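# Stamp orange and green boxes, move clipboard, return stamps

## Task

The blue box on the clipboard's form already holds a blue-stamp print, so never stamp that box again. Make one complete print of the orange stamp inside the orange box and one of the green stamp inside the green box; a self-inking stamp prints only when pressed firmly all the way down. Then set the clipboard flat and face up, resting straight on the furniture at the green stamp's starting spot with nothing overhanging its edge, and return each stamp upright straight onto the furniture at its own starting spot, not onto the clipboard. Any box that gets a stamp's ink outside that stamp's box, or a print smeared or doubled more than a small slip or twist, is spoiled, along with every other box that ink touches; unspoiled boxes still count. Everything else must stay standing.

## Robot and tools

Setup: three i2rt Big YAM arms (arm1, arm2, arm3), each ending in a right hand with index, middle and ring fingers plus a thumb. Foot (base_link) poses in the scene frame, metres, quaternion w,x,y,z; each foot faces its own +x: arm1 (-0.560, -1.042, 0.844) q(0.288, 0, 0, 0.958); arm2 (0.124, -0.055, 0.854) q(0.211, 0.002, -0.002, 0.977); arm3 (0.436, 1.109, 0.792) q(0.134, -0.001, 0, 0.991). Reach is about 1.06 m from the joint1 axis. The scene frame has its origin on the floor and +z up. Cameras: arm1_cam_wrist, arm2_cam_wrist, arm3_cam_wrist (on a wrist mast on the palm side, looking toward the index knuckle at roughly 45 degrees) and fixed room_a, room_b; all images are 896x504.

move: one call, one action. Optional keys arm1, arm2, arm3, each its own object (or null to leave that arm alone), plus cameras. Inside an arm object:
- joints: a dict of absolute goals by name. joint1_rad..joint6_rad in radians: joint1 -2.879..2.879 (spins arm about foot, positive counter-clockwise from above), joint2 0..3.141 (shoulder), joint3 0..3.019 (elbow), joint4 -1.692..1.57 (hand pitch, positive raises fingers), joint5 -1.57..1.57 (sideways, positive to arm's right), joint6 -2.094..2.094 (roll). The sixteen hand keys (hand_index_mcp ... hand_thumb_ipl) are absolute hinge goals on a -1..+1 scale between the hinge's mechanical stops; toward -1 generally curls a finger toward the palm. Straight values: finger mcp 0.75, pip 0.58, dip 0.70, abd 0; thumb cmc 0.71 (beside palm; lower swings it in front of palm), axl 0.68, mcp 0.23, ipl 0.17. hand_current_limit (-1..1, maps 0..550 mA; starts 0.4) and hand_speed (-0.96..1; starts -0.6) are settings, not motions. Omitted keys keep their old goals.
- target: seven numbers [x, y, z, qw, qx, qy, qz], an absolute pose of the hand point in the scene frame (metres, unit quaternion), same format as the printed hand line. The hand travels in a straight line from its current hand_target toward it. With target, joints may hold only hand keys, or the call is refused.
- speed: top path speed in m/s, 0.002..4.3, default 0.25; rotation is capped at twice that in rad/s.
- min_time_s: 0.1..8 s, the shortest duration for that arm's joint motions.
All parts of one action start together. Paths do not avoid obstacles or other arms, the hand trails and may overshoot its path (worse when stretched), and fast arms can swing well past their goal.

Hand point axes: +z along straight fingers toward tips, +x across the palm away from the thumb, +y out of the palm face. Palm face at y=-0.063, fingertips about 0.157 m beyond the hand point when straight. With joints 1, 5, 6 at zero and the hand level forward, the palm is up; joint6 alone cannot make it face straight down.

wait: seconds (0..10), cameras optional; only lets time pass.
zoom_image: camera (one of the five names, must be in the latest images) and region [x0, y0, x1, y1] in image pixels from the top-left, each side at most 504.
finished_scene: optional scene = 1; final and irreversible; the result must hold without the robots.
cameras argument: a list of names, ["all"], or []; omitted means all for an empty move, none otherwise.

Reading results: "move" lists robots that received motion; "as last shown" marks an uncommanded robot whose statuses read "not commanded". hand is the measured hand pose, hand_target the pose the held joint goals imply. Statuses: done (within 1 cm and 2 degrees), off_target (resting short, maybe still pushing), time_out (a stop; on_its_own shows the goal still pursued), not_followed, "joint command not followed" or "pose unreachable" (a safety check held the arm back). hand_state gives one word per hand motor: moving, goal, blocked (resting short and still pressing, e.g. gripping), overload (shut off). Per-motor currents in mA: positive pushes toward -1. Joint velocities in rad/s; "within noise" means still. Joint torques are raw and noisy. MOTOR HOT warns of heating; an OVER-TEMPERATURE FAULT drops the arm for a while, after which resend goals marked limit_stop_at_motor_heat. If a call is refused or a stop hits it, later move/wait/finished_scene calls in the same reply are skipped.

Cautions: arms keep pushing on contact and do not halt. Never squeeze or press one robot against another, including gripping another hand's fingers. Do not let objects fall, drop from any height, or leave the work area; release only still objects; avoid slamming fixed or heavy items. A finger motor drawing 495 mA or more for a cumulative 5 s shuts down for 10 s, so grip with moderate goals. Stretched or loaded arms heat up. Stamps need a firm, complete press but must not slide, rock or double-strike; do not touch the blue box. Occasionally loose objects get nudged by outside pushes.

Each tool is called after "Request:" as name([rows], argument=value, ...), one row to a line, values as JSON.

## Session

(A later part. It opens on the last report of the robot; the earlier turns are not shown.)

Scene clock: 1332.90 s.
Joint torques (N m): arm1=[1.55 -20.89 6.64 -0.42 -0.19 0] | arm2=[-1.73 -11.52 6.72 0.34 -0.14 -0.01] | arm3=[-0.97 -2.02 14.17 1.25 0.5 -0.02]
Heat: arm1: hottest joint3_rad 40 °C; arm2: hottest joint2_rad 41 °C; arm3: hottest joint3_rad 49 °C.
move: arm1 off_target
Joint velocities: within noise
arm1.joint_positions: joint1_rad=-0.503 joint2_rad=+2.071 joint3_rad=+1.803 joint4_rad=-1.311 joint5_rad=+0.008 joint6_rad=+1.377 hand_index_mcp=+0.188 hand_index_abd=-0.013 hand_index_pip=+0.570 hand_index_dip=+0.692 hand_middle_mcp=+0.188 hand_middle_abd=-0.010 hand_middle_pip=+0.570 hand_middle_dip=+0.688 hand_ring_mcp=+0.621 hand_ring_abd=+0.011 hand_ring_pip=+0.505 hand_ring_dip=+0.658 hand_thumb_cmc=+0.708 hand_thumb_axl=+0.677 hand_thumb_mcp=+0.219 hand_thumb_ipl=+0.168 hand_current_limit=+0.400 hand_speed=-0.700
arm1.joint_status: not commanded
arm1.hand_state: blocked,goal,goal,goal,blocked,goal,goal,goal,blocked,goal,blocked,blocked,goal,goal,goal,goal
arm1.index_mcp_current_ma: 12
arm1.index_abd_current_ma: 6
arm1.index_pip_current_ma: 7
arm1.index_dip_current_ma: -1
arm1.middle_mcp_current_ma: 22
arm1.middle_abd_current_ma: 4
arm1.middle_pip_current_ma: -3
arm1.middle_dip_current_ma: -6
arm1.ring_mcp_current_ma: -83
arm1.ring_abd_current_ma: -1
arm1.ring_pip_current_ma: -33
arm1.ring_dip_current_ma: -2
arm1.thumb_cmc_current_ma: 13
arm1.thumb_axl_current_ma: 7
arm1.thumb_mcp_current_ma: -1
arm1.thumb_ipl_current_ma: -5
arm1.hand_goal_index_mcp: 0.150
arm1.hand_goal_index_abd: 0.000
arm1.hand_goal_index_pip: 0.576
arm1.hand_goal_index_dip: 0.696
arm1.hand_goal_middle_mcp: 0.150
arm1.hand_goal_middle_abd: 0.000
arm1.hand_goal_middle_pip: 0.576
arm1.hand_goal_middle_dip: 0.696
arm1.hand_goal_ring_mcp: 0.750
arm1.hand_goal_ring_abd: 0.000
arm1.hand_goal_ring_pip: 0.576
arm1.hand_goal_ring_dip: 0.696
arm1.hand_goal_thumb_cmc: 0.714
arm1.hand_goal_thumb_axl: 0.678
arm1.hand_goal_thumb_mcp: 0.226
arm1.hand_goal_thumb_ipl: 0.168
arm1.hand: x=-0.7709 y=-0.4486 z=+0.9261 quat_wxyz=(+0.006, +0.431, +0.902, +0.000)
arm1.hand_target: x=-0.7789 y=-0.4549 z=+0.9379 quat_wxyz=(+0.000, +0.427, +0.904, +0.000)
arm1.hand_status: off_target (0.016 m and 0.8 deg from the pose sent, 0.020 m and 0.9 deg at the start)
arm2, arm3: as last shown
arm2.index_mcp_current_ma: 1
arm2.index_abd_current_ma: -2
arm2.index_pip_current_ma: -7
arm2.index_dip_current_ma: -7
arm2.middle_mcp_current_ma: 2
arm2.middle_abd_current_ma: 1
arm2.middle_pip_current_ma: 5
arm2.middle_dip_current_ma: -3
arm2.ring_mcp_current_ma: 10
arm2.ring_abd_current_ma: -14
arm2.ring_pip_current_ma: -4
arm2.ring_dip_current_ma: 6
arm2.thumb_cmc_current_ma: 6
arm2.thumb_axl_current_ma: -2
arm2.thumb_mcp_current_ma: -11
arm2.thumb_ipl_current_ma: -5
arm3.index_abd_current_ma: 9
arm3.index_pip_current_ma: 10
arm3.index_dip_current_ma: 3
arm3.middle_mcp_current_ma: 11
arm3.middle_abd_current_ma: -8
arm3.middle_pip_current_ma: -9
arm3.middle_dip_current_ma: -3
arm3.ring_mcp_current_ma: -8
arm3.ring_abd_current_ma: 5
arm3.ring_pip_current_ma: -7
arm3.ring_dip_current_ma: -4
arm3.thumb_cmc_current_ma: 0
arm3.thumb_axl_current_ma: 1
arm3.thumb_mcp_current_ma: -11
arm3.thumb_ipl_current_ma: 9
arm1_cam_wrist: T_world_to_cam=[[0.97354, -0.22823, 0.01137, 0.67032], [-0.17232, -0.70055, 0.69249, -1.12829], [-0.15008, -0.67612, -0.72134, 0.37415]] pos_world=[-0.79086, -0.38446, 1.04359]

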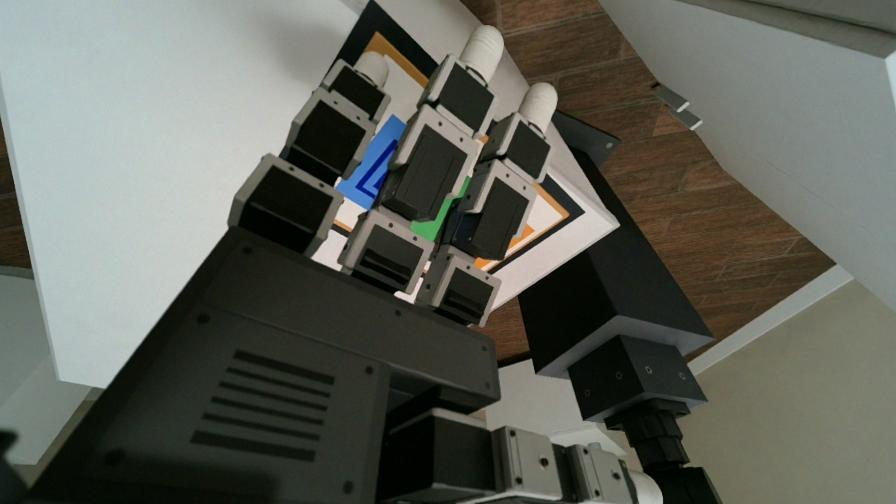

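Request:
move(arm1={"target": [-0.7910, -0.4650, 0.938, 0, 0.4274, 0.9041, 0], "speed": 0.03}, cameras=["arm1_cam_wrist", "room_b"])

Request:
zoom_image(camera="room_b", region=[320, 240, 420, 320])

Scene clock: 1335.40 s.
Joint torques (N m): arm1=[2.02 -21.25 6.08 -0.25 -0.24 -0.02] | arm2=[-1.85 -11.75 6.74 0.35 -0.15 -0.01] | arm3=[-0.26 -3.02 14.38 1.39 0.48 -0.02]
Heat: arm1: hottest joint3_rad 40 °C; arm2: hottest joint2_rad 41 °C; arm3: hottest joint3_rad 49 °C.
move: arm1 off_target
Joint velocities: within noise
arm1.joint_positions: joint1_rad=-0.485 joint2_rad=+2.068 joint3_rad=+1.798 joint4_rad=-1.311 joint5_rad=+0.009 joint6_rad=+1.403 hand_index_mcp=+0.188 hand_index_abd=-0.013 hand_index_pip=+0.570 hand_index_dip=+0.692 hand_middle_mcp=+0.188 hand_middle_abd=-0.013 hand_middle_pip=+0.570 hand_middle_dip=+0.688 hand_ring_mcp=+0.616 hand_ring_abd=+0.005 hand_ring_pip=+0.505 hand_ring_dip=+0.658 hand_thumb_cmc=+0.709 hand_thumb_axl=+0.677 hand_thumb_mcp=+0.219 hand_thumb_ipl=+0.168 hand_current_limit=+0.400 hand_speed=-0.700
arm1.joint_status: not commanded
arm1.hand_state: blocked,goal,goal,goal,blocked,goal,goal,goal,blocked,goal,blocked,blocked,goal,goal,goal,goal
arm1.index_mcp_current_ma: 9
arm1.index_abd_current_ma: 6
arm1.index_pip_current_ma: 8
arm1.index_dip_current_ma: -3
arm1.middle_mcp_current_ma: 18
arm1.middle_abd_current_ma: 6
arm1.middle_pip_current_ma: 0
arm1.middle_dip_current_ma: -6
arm1.ring_mcp_current_ma: -81
arm1.ring_abd_current_ma: -9
arm1.ring_pip_current_ma: -38
arm1.ring_dip_current_ma: -7
arm1.thumb_cmc_current_ma: 11
arm1.thumb_axl_current_ma: -1
arm1.thumb_mcp_current_ma: 0
arm1.thumb_ipl_current_ma: -7
arm1.hand_goal_index_mcp: 0.150
arm1.hand_goal_index_abd: 0.000
arm1.hand_goal_index_pip: 0.576
arm1.hand_goal_index_dip: 0.696
arm1.hand_goal_middle_mcp: 0.150
arm1.hand_goal_middle_abd: 0.000
arm1.hand_goal_middle_pip: 0.576
arm1.hand_goal_middle_dip: 0.696
arm1.hand_goal_ring_mcp: 0.750
arm1.hand_goal_ring_abd: 0.000
arm1.hand_goal_ring_pip: 0.576
arm1.hand_goal_ring_dip: 0.696
arm1.hand_goal_thumb_cmc: 0.714
arm1.hand_goal_thumb_axl: 0.678
arm1.hand_goal_thumb_mcp: 0.226
arm1.hand_goal_thumb_ipl: 0.168
arm1.hand: x=-0.7796 y=-0.4559 z=+0.9263 quat_wxyz=(+0.007, +0.435, +0.900, +0.000)
arm1.hand_target: x=-0.7906 y=-0.4649 z=+0.9377 quat_wxyz=(+0.000, +0.428, +0.904, +0.000)
arm1.hand_status: off_target (0.019 m and 1.3 deg from the pose sent, 0.029 m and 0.8 deg at the start)
arm2, arm3: as last shown
arm2.index_mcp_current_ma: -2
arm2.index_abd_current_ma: 4
arm2.index_pip_current_ma: 13
arm2.index_dip_current_ma: -6
arm2.middle_mcp_current_ma: 3
arm2.middle_abd_current_ma: 14
arm2.middle_pip_current_ma: 4
arm2.middle_dip_current_ma: 4
arm2.ring_abd_current_ma: -11
arm2.ring_pip_current_ma: 1
arm2.ring_dip_current_ma: 12
arm2.thumb_cmc_current_ma: 12
arm2.thumb_axl_current_ma: -1
arm2.thumb_mcp_current_ma: -9
arm2.thumb_ipl_current_ma: 2
arm3.index_mcp_current_ma: -5
arm3.index_abd_current_ma: 8
arm3.index_pip_current_ma: 0
arm3.index_dip_current_ma: 2
arm3.middle_mcp_current_ma: 12
arm3.middle_abd_current_ma: -6
arm3.middle_pip_current_ma: -11
arm3.middle_dip_current_ma: -2
arm3.ring_mcp_current_ma: -6
arm3.ring_abd_current_ma: 6
arm3.ring_pip_current_ma: -8
arm3.thumb_cmc_current_ma: -2
arm3.thumb_axl_current_ma: 7
arm3.thumb_mcp_current_ma: -10
arm3.thumb_ipl_current_ma: 5
arm1_cam_wrist: T_world_to_cam=[[0.97148, -0.23672, 0.01353, 0.66967], [-0.17984, -0.69846, 0.69268, -1.14019], [-0.15452, -0.67536, -0.72111, 0.36466]] pos_world=[-0.79928, -0.39157, 1.0437]

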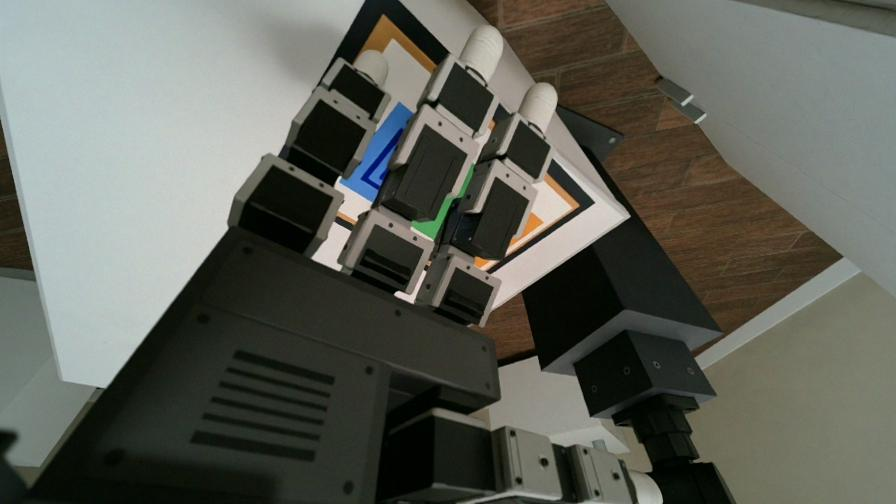

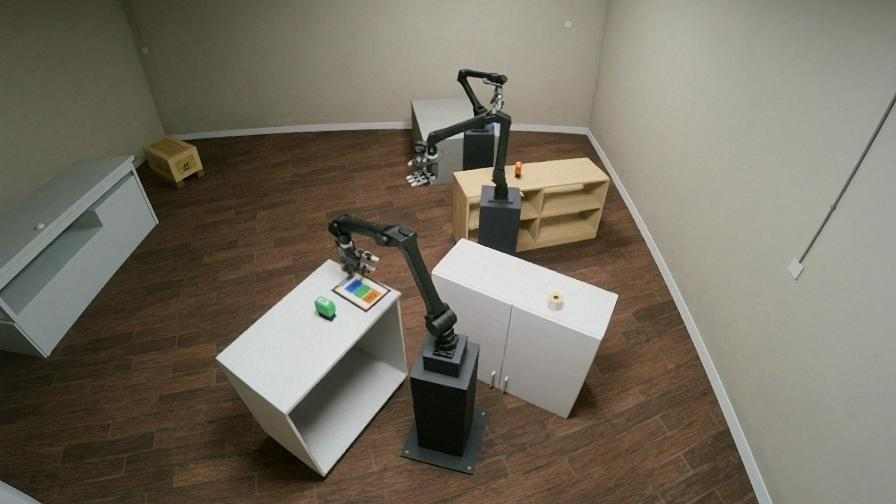

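Scaled by 5.040 from the camera's image (finer frame: 1280x720).

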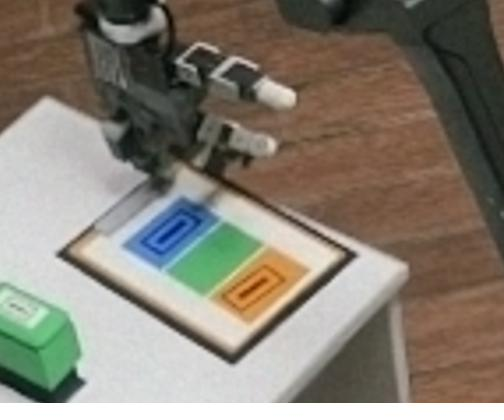

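Request:
move(arm1={"target": [-0.8040, -0.4755, 0.936, 0, 0.4274, 0.9041, 0], "speed": 0.03}, cameras=["arm1_cam_wrist", "room_b"])

Request:
zoom_image(camera="room_b", region=[320, 240, 420, 320])

Scene clock: 1339.23 s.
Joint torques (N m): arm1=[2.14 -21.13 5.96 0.08 -0.4 -0.04] | arm2=[-1.49 -11.58 6.74 0.35 -0.14 -0.02] | arm3=[-0.62 -2.2 14.32 1.52 0.51 -0.06]
Heat: arm1: hottest joint3_rad 40 °C; arm2: hottest joint2_rad 41 °C; arm3: hottest joint3_rad 49 °C.
move: arm1 off_target
Joint velocities: within noise
arm1.joint_positions: joint1_rad=-0.461 joint2_rad=+2.063 joint3_rad=+1.786 joint4_rad=-1.311 joint5_rad=+0.013 joint6_rad=+1.431 hand_index_mcp=+0.188 hand_index_abd=-0.014 hand_index_pip=+0.570 hand_index_dip=+0.692 hand_middle_mcp=+0.188 hand_middle_abd=-0.014 hand_middle_pip=+0.570 hand_middle_dip=+0.688 hand_ring_mcp=+0.580 hand_ring_abd=-0.016 hand_ring_pip=+0.488 hand_ring_dip=+0.652 hand_thumb_cmc=+0.709 hand_thumb_axl=+0.677 hand_thumb_mcp=+0.219 hand_thumb_ipl=+0.168 hand_current_limit=+0.400 hand_speed=-0.700
arm1.joint_status: not commanded
arm1.hand_state: blocked,goal,goal,goal,blocked,goal,goal,goal,blocked,goal,blocked,blocked,goal,goal,goal,goal
arm1.index_mcp_current_ma: 9
arm1.index_abd_current_ma: 4
arm1.index_pip_current_ma: 9
arm1.index_dip_current_ma: -13
arm1.middle_mcp_current_ma: 19
arm1.middle_abd_current_ma: -2
arm1.middle_pip_current_ma: -1
arm1.middle_dip_current_ma: -7
arm1.ring_mcp_current_ma: -117
arm1.ring_abd_current_ma: 2
arm1.ring_pip_current_ma: -49
arm1.ring_dip_current_ma: -9
arm1.thumb_cmc_current_ma: 3
arm1.thumb_axl_current_ma: 8
arm1.thumb_mcp_current_ma: 5
arm1.thumb_ipl_current_ma: -7
arm1.hand_goal_index_mcp: 0.150
arm1.hand_goal_index_abd: 0.000
arm1.hand_goal_index_pip: 0.576
arm1.hand_goal_index_dip: 0.696
arm1.hand_goal_middle_mcp: 0.150
arm1.hand_goal_middle_abd: 0.000
arm1.hand_goal_middle_pip: 0.576
arm1.hand_goal_middle_dip: 0.696
arm1.hand_goal_ring_mcp: 0.750
arm1.hand_goal_ring_abd: 0.000
arm1.hand_goal_ring_pip: 0.576
arm1.hand_goal_ring_dip: 0.696
arm1.hand_goal_thumb_cmc: 0.714
arm1.hand_goal_thumb_axl: 0.678
arm1.hand_goal_thumb_mcp: 0.226
arm1.hand_goal_thumb_ipl: 0.168
arm1.hand: x=-0.7902 y=-0.4670 z=+0.9251 quat_wxyz=(+0.011, +0.437, +0.900, +0.000)
arm1.hand_target: x=-0.8037 y=-0.4754 z=+0.9358 quat_wxyz=(+0.000, +0.427, +0.904, +0.000)
arm1.hand_status: off_target (0.020 m and 1.7 deg from the pose sent, 0.033 m and 1.2 deg at the start)
arm2, arm3: as last shown
arm2.index_mcp_current_ma: -3
arm2.index_abd_current_ma: -5
arm2.index_pip_current_ma: 5
arm2.index_dip_current_ma: -7
arm2.middle_mcp_current_ma: 13
arm2.middle_abd_current_ma: 8
arm2.middle_pip_current_ma: -3
arm2.middle_dip_current_ma: -3
arm2.ring_mcp_current_ma: 14
arm2.ring_abd_current_ma: 0
arm2.ring_pip_current_ma: -4
arm2.ring_dip_current_ma: 15
arm2.thumb_cmc_current_ma: 4
arm2.thumb_axl_current_ma: -6
arm2.thumb_mcp_current_ma: -3
arm2.thumb_ipl_current_ma: -8
arm3.index_mcp_current_ma: -1
arm3.index_abd_current_ma: 7
arm3.index_pip_current_ma: 8
arm3.middle_abd_current_ma: -10
arm3.middle_pip_current_ma: -9
arm3.middle_dip_current_ma: -1
arm3.ring_abd_current_ma: 7
arm3.ring_pip_current_ma: -11
arm3.ring_dip_current_ma: -6
arm3.thumb_cmc_current_ma: -3
arm3.thumb_axl_current_ma: 3
arm3.thumb_mcp_current_ma: -5
arm3.thumb_ipl_current_ma: 11
arm1_cam_wrist: T_world_to_cam=[[0.97055, -0.23994, 0.02138, 0.66788], [-0.18705, -0.69474, 0.69452, -1.15457], [-0.15179, -0.67807, -0.71916, 0.35378]] pos_world=[-0.81047, -0.40199, 1.04202]

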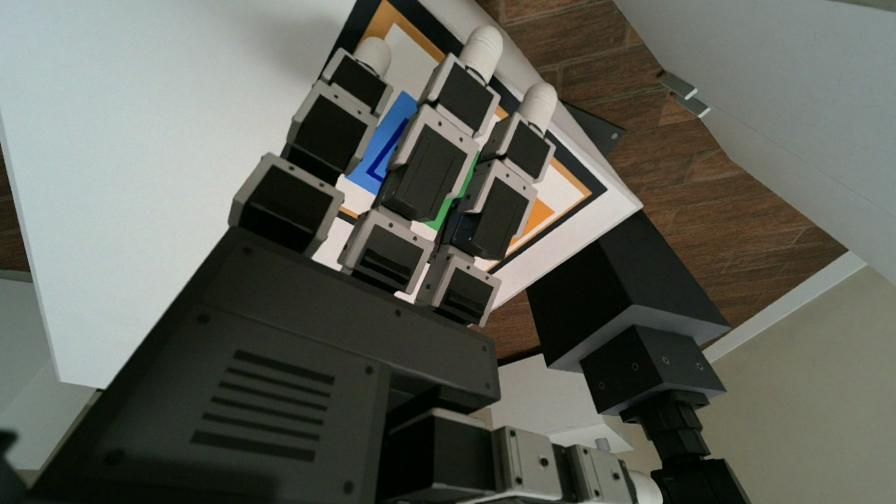

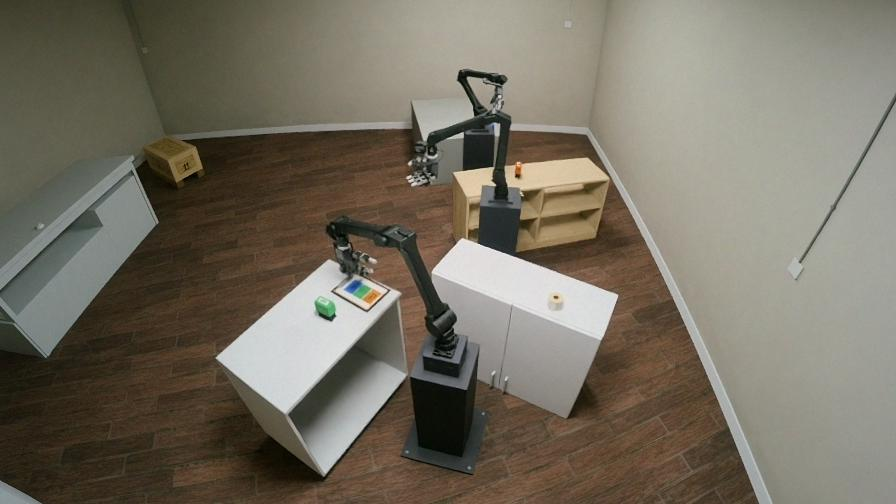

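Scaled by 5.040 from the camera's image (finer frame: 1280x720).

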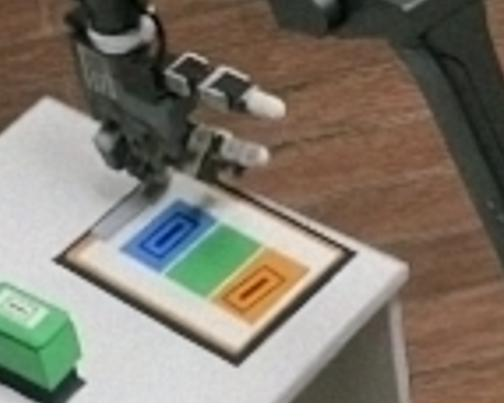

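Request:
move(arm1={"target": [-0.8160, -0.4850, 0.934, 0, 0.4274, 0.9041, 0], "speed": 0.03, "joints": {"hand_ring_mcp": 0.8}}, cameras=["arm1_cam_wrist", "room_b"])

Request:
zoom_image(camera="room_b", region=[320, 240, 420, 320])

Scene clock: 1341.60 s.
Joint torques (N m): arm1=[2.32 -20.89 5.87 0.08 -0.41 -0.07] | arm2=[-1.49 -11.63 6.82 0.36 -0.14 -0.01] | arm3=[-0.38 -3.08 14.34 1.42 0.49 -0.09]
Heat: arm1: hottest joint3_rad 40 °C; arm2: hottest joint2_rad 41 °C; arm3: hottest joint3_rad 49 °C.
move: arm1 off_target
Joint velocities: within noise
arm1.joint_positions: joint1_rad=-0.437 joint2_rad=+2.058 joint3_rad=+1.776 joint4_rad=-1.304 joint5_rad=+0.013 joint6_rad=+1.456 hand_index_mcp=+0.188 hand_index_abd=-0.014 hand_index_pip=+0.570 hand_index_dip=+0.692 hand_middle_mcp=+0.188 hand_middle_abd=-0.014 hand_middle_pip=+0.570 hand_middle_dip=+0.688 hand_ring_mcp=+0.580 hand_ring_abd=-0.020 hand_ring_pip=+0.486 hand_ring_dip=+0.652 hand_thumb_cmc=+0.709 hand_thumb_axl=+0.677 hand_thumb_mcp=+0.219 hand_thumb_ipl=+0.168 hand_current_limit=+0.400 hand_speed=-0.700
arm1.joint_status: hand_ring_mcp off_target (ended at +0.580, target +0.800)
arm1.hand_state: blocked,goal,goal,goal,blocked,goal,goal,goal,blocked,goal,blocked,blocked,goal,goal,goal,goal
arm1.index_mcp_current_ma: 12
arm1.index_abd_current_ma: 5
arm1.index_pip_current_ma: 7
arm1.index_dip_current_ma: -10
arm1.middle_mcp_current_ma: 24
arm1.middle_abd_current_ma: 1
arm1.middle_pip_current_ma: 1
arm1.middle_dip_current_ma: -5
arm1.ring_mcp_current_ma: -178
arm1.ring_abd_current_ma: -1
arm1.ring_pip_current_ma: -50
arm1.ring_dip_current_ma: -7
arm1.thumb_cmc_current_ma: 9
arm1.thumb_axl_current_ma: 6
arm1.thumb_mcp_current_ma: 11
arm1.thumb_ipl_current_ma: -11
arm1.hand_goal_index_mcp: 0.150
arm1.hand_goal_index_abd: 0.000
arm1.hand_goal_index_pip: 0.576
arm1.hand_goal_index_dip: 0.696
arm1.hand_goal_middle_mcp: 0.150
arm1.hand_goal_middle_abd: 0.000
arm1.hand_goal_middle_pip: 0.576
arm1.hand_goal_middle_dip: 0.696
arm1.hand_goal_ring_mcp: 0.800
arm1.hand_goal_ring_abd: 0.000
arm1.hand_goal_ring_pip: 0.576
arm1.hand_goal_ring_dip: 0.696
arm1.hand_goal_thumb_cmc: 0.714
arm1.hand_goal_thumb_axl: 0.678
arm1.hand_goal_thumb_mcp: 0.226
arm1.hand_goal_thumb_ipl: 0.168
arm1.hand: x=-0.8020 y=-0.4755 z=+0.9248 quat_wxyz=(+0.010, +0.438, +0.899, +0.001)
arm1.hand_target: x=-0.8157 y=-0.4848 z=+0.9339 quat_wxyz=(+0.000, +0.427, +0.904, +0.000)
arm1.hand_status: off_target (0.019 m and 1.7 deg from the pose sent, 0.033 m and 1.7 deg at the start)
arm2, arm3: as last shown
arm2.index_mcp_current_ma: 1
arm2.index_pip_current_ma: 11
arm2.index_dip_current_ma: -9
arm2.middle_mcp_current_ma: 11
arm2.middle_abd_current_ma: 9
arm2.middle_pip_current_ma: 1
arm2.ring_mcp_current_ma: 18
arm2.ring_abd_current_ma: -14
arm2.ring_pip_current_ma: -9
arm2.ring_dip_current_ma: 6
arm2.thumb_cmc_current_ma: 7
arm2.thumb_axl_current_ma: -5
arm2.thumb_mcp_current_ma: -11
arm3.index_mcp_current_ma: -5
arm3.index_abd_current_ma: 11
arm3.index_pip_current_ma: 3
arm3.index_dip_current_ma: 5
arm3.middle_mcp_current_ma: 10
arm3.middle_abd_current_ma: -8
arm3.middle_pip_current_ma: -8
arm3.middle_dip_current_ma: 0
arm3.ring_mcp_current_ma: -9
arm3.ring_abd_current_ma: 0
arm3.ring_dip_current_ma: -3
arm3.thumb_cmc_current_ma: 1
arm3.thumb_axl_current_ma: 7
arm3.thumb_mcp_current_ma: -11
arm3.thumb_ipl_current_ma: 8
arm1_cam_wrist: T_world_to_cam=[[0.97012, -0.24183, 0.01959, 0.67765], [-0.18765, -0.6967, 0.69238, -1.16197], [-0.15379, -0.67537, -0.72126, 0.34765]] pos_world=[-0.82198, -0.41088, 1.04201]

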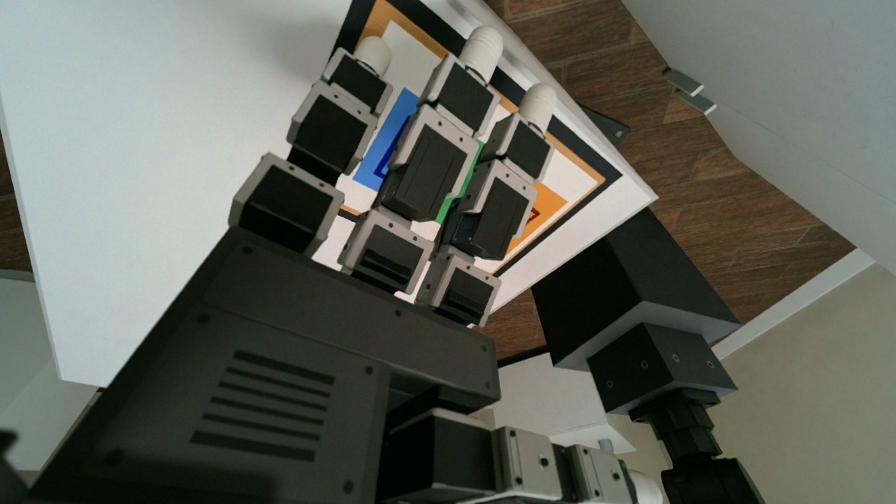

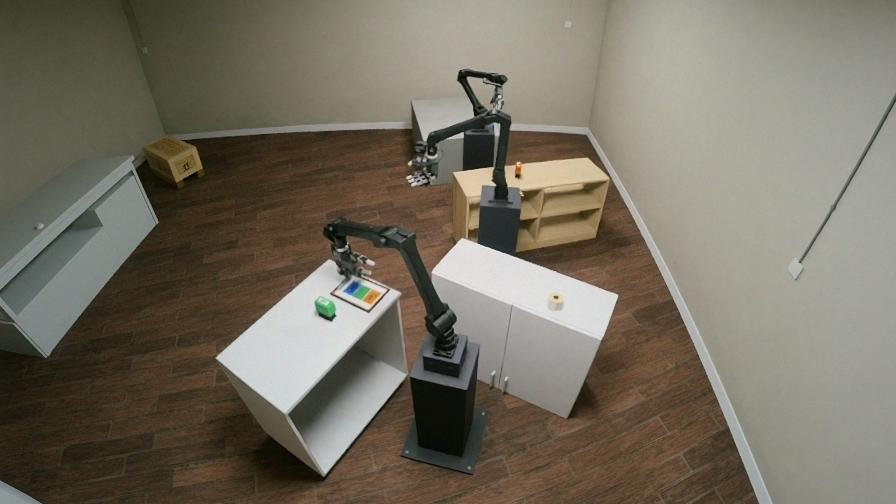

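Scaled by 5.040 from the camera's image (finer frame: 1280x720).

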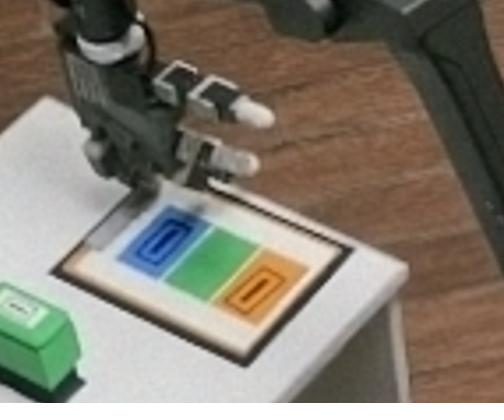

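Request:
zoom_image(camera="arm1_cam_wrist", region=[400, 0, 680, 220])

Scaled by 1.800 from the camera's image (finer frame: 1280x720).

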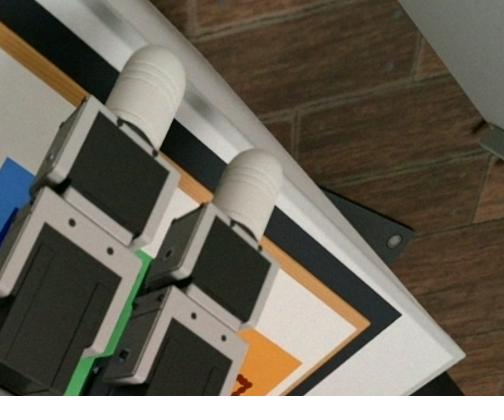

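Request:
move(arm1={"target": [-0.7980, -0.4720, 0.965, 0, 0.4274, 0.9041, 0], "speed": 0.08})

Request:
move(arm1={"target": [-0.6900, -0.4400, 1.02, 0, 0.4274, 0.9041, 0], "speed": 0.2}, cameras=["arm1_cam_wrist", "room_b"])

Request:
zoom_image(camera="arm1_cam_wrist", region=[220, 0, 620, 260])

Request:
zoom_image(camera="room_b", region=[320, 240, 420, 320])

Scene clock: 1352.50 s.
Joint torques (N m): arm1=[0.38 -20.66 9.51 -0.44 0.04 -0.16] | arm2=[-1.61 -11.58 6.74 0.35 -0.14 -0.01] | arm3=[-0.03 -1.55 14.39 1.24 0.49 -0.07]
Heat: arm1: hottest joint3_rad 40 °C; arm2: hottest joint2_rad 41 °C; arm3: hottest joint3_rad 49 °C.
move: arm1 off_target
Joint velocities: within noise
arm1.joint_positions: joint1_rad=-0.447 joint2_rad=+2.039 joint3_rad=+1.776 joint4_rad=-1.365 joint5_rad=+0.003 joint6_rad=+1.431 hand_index_mcp=+0.188 hand_index_abd=-0.014 hand_index_pip=+0.570 hand_index_dip=+0.692 hand_middle_mcp=+0.188 hand_middle_abd=-0.014 hand_middle_pip=+0.570 hand_middle_dip=+0.688 hand_ring_mcp=+0.789 hand_ring_abd=-0.015 hand_ring_pip=+0.567 hand_ring_dip=+0.687 hand_thumb_cmc=+0.707 hand_thumb_axl=+0.677 hand_thumb_mcp=+0.219 hand_thumb_ipl=+0.168 hand_current_limit=+0.400 hand_speed=-0.700
arm1.joint_status: not commanded
arm1.hand_state: blocked,goal,goal,goal,blocked,goal,goal,goal,goal,goal,goal,goal,goal,goal,goal,goal
arm1.index_mcp_current_ma: 7
arm1.index_abd_current_ma: 2
arm1.index_pip_current_ma: 12
arm1.index_dip_current_ma: -5
arm1.middle_mcp_current_ma: 14
arm1.middle_abd_current_ma: -6
arm1.middle_pip_current_ma: -1
arm1.middle_dip_current_ma: -7
arm1.ring_mcp_current_ma: -3
arm1.ring_abd_current_ma: 0
arm1.ring_pip_current_ma: -10
arm1.ring_dip_current_ma: 16
arm1.thumb_cmc_current_ma: 10
arm1.thumb_axl_current_ma: 7
arm1.thumb_mcp_current_ma: 3
arm1.thumb_ipl_current_ma: -6
arm1.hand_goal_index_mcp: 0.150
arm1.hand_goal_index_abd: 0.000
arm1.hand_goal_index_pip: 0.576
arm1.hand_goal_index_dip: 0.696
arm1.hand_goal_middle_mcp: 0.150
arm1.hand_goal_middle_abd: 0.000
arm1.hand_goal_middle_pip: 0.576
arm1.hand_goal_middle_dip: 0.696
arm1.hand_goal_ring_mcp: 0.800
arm1.hand_goal_ring_abd: 0.000
arm1.hand_goal_ring_pip: 0.576
arm1.hand_goal_ring_dip: 0.696
arm1.hand_goal_thumb_cmc: 0.714
arm1.hand_goal_thumb_axl: 0.678
arm1.hand_goal_thumb_mcp: 0.226
arm1.hand_goal_thumb_ipl: 0.168
arm1.on_its_own: hand_ring_mcp moved +0.209 to your old target +0.800
arm1.hand: x=-0.7916 y=-0.4843 z=+0.9364 quat_wxyz=(+0.024, +0.431, +0.902, -0.015)
arm1.hand_target: x=-0.7976 y=-0.4730 z=+0.9653 quat_wxyz=(+0.000, +0.427, +0.904, +0.000)
arm1.hand_status: off_target (0.032 m and 3.3 deg from the pose sent, 0.041 m and 1.7 deg at the start)
arm2, arm3: as last shown
arm2.index_mcp_current_ma: -1
arm2.index_abd_current_ma: -3
arm2.index_pip_current_ma: -1
arm2.index_dip_current_ma: -12
arm2.middle_mcp_current_ma: 6
arm2.middle_abd_current_ma: 14
arm2.middle_pip_current_ma: 5
arm2.middle_dip_current_ma: 3
arm2.ring_mcp_current_ma: 22
arm2.ring_abd_current_ma: -5
arm2.ring_pip_current_ma: 7
arm2.ring_dip_current_ma: 10
arm2.thumb_cmc_current_ma: 3
arm2.thumb_axl_current_ma: 4
arm2.thumb_mcp_current_ma: -19
arm2.thumb_ipl_current_ma: -6
arm3.index_mcp_current_ma: -4
arm3.index_dip_current_ma: -1
arm3.middle_mcp_current_ma: 9
arm3.middle_pip_current_ma: -11
arm3.middle_dip_current_ma: 1
arm3.ring_mcp_current_ma: -5
arm3.ring_abd_current_ma: 2
arm3.ring_pip_current_ma: -8
arm3.ring_dip_current_ma: -4
arm3.thumb_cmc_current_ma: 0
arm3.thumb_axl_current_ma: 5
arm3.thumb_mcp_current_ma: -6
pictures: none

Scene clock: 1354.03 s.
Joint torques (N m): arm1=[0.97 -19.6 10.88 -0.47 0.02 -0.14] | arm2=[-1.85 -11.46 6.75 0.35 -0.15 -0.01] | arm3=[-0.5 -3.19 14.45 1.22 0.52 0.04]
Heat: arm1: hottest joint3_rad 40 °C; arm2: hottest joint2_rad 41 °C; arm3: hottest joint3_rad 49 °C.
move: arm1 off_target
Joint velocities: within noise
arm1.joint_positions: joint1_rad=-0.636 joint2_rad=+1.959 joint3_rad=+1.787 joint4_rad=-1.468 joint5_rad=+0.003 joint6_rad=+1.250 hand_index_mcp=+0.188 hand_index_abd=-0.014 hand_index_pip=+0.570 hand_index_dip=+0.692 hand_middle_mcp=+0.188 hand_middle_abd=-0.014 hand_middle_pip=+0.570 hand_middle_dip=+0.688 hand_ring_mcp=+0.789 hand_ring_abd=-0.015 hand_ring_pip=+0.567 hand_ring_dip=+0.687 hand_thumb_cmc=+0.707 hand_thumb_axl=+0.677 hand_thumb_mcp=+0.219 hand_thumb_ipl=+0.168 hand_current_limit=+0.400 hand_speed=-0.700
arm1.joint_status: not commanded
arm1.hand_state: blocked,goal,goal,goal,blocked,goal,goal,goal,goal,goal,goal,goal,goal,goal,goal,goal
arm1.index_mcp_current_ma: 10
arm1.index_abd_current_ma: 7
arm1.index_pip_current_ma: 3
arm1.index_dip_current_ma: -6
arm1.middle_mcp_current_ma: 22
arm1.middle_abd_current_ma: -4
arm1.middle_pip_current_ma: -9
arm1.middle_dip_current_ma: 0
arm1.ring_mcp_current_ma: 0
arm1.ring_abd_current_ma: 3
arm1.ring_pip_current_ma: -6
arm1.ring_dip_current_ma: 11
arm1.thumb_cmc_current_ma: 9
arm1.thumb_axl_current_ma: 2
arm1.thumb_mcp_current_ma: 6
arm1.thumb_ipl_current_ma: -2
arm1.hand_goal_index_mcp: 0.150
arm1.hand_goal_index_abd: 0.000
arm1.hand_goal_index_pip: 0.576
arm1.hand_goal_index_dip: 0.696
arm1.hand_goal_middle_mcp: 0.150
arm1.hand_goal_middle_abd: 0.000
arm1.hand_goal_middle_pip: 0.576
arm1.hand_goal_middle_dip: 0.696
arm1.hand_goal_ring_mcp: 0.800
arm1.hand_goal_ring_abd: 0.000
arm1.hand_goal_ring_pip: 0.576
arm1.hand_goal_ring_dip: 0.696
arm1.hand_goal_thumb_cmc: 0.714
arm1.hand_goal_thumb_axl: 0.678
arm1.hand_goal_thumb_mcp: 0.226
arm1.hand_goal_thumb_ipl: 0.168
arm1.hand: x=-0.6803 y=-0.4552 z=+0.9864 quat_wxyz=(+0.026, +0.434, +0.900, -0.023)
arm1.hand_target: x=-0.6894 y=-0.4418 z=+1.0200 quat_wxyz=(+0.000, +0.427, +0.904, +0.000)
arm1.hand_status: off_target (0.038 m and 4.1 deg from the pose sent, 0.139 m and 3.3 deg at the start)
arm2, arm3: as last shown
arm2.index_mcp_current_ma: -2
arm2.index_abd_current_ma: -8
arm2.index_pip_current_ma: 0
arm2.index_dip_current_ma: -5
arm2.middle_mcp_current_ma: 3
arm2.middle_abd_current_ma: 15
arm2.middle_pip_current_ma: 6
arm2.middle_dip_current_ma: 1
arm2.ring_mcp_current_ma: 18
arm2.ring_abd_current_ma: -7
arm2.ring_pip_current_ma: -3
arm2.thumb_cmc_current_ma: 1
arm2.thumb_axl_current_ma: 1
arm2.thumb_mcp_current_ma: -7
arm2.thumb_ipl_current_ma: 2
arm3.index_mcp_current_ma: -7
arm3.index_abd_current_ma: 12
arm3.index_pip_current_ma: 2
arm3.index_dip_current_ma: 0
arm3.middle_mcp_current_ma: 4
arm3.middle_abd_current_ma: -13
arm3.middle_pip_current_ma: -10
arm3.ring_mcp_current_ma: -3
arm3.ring_abd_current_ma: -1
arm3.ring_pip_current_ma: -11
arm3.ring_dip_current_ma: -5
arm3.thumb_cmc_current_ma: 1
arm3.thumb_axl_current_ma: 4
arm3.thumb_mcp_current_ma: -9
arm1_cam_wrist: T_world_to_cam=[[0.97159, -0.23309, 0.04105, 0.54715], [-0.1883, -0.65619, 0.73073, -1.18749], [-0.14339, -0.7177, -0.68143, 0.37294]] pos_world=[-0.70174, -0.38402, 1.0994]

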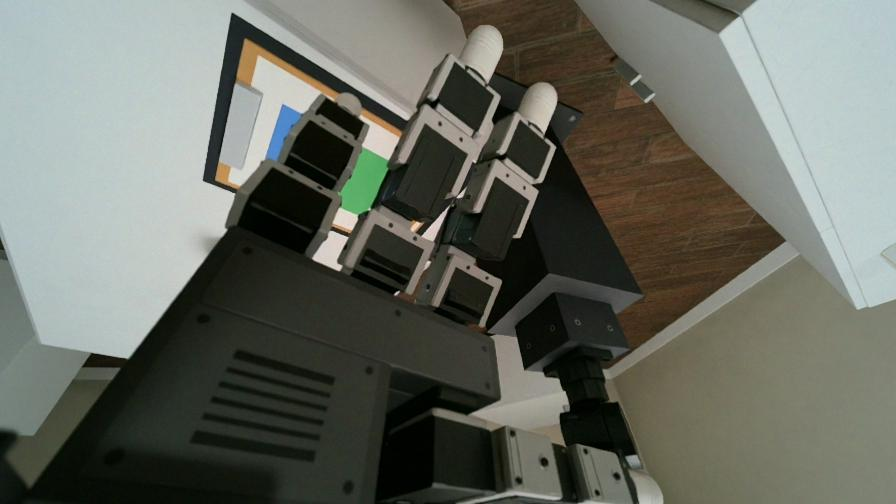

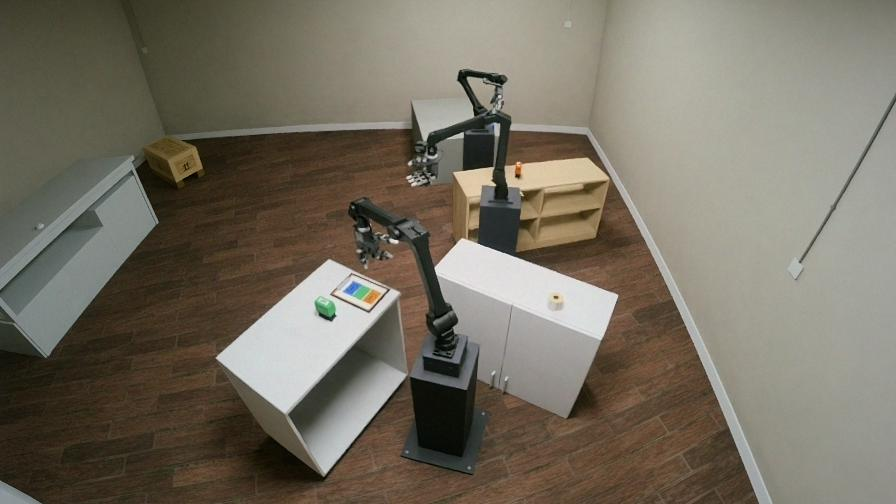

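Scaled by 1.260 from the camera's image (finer frame: 1280x720).

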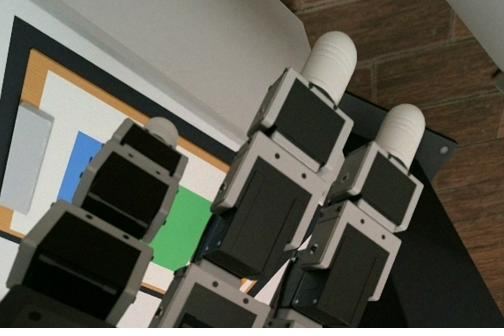

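Scaled by 5.040 from the camera's image (finer frame: 1280x720).

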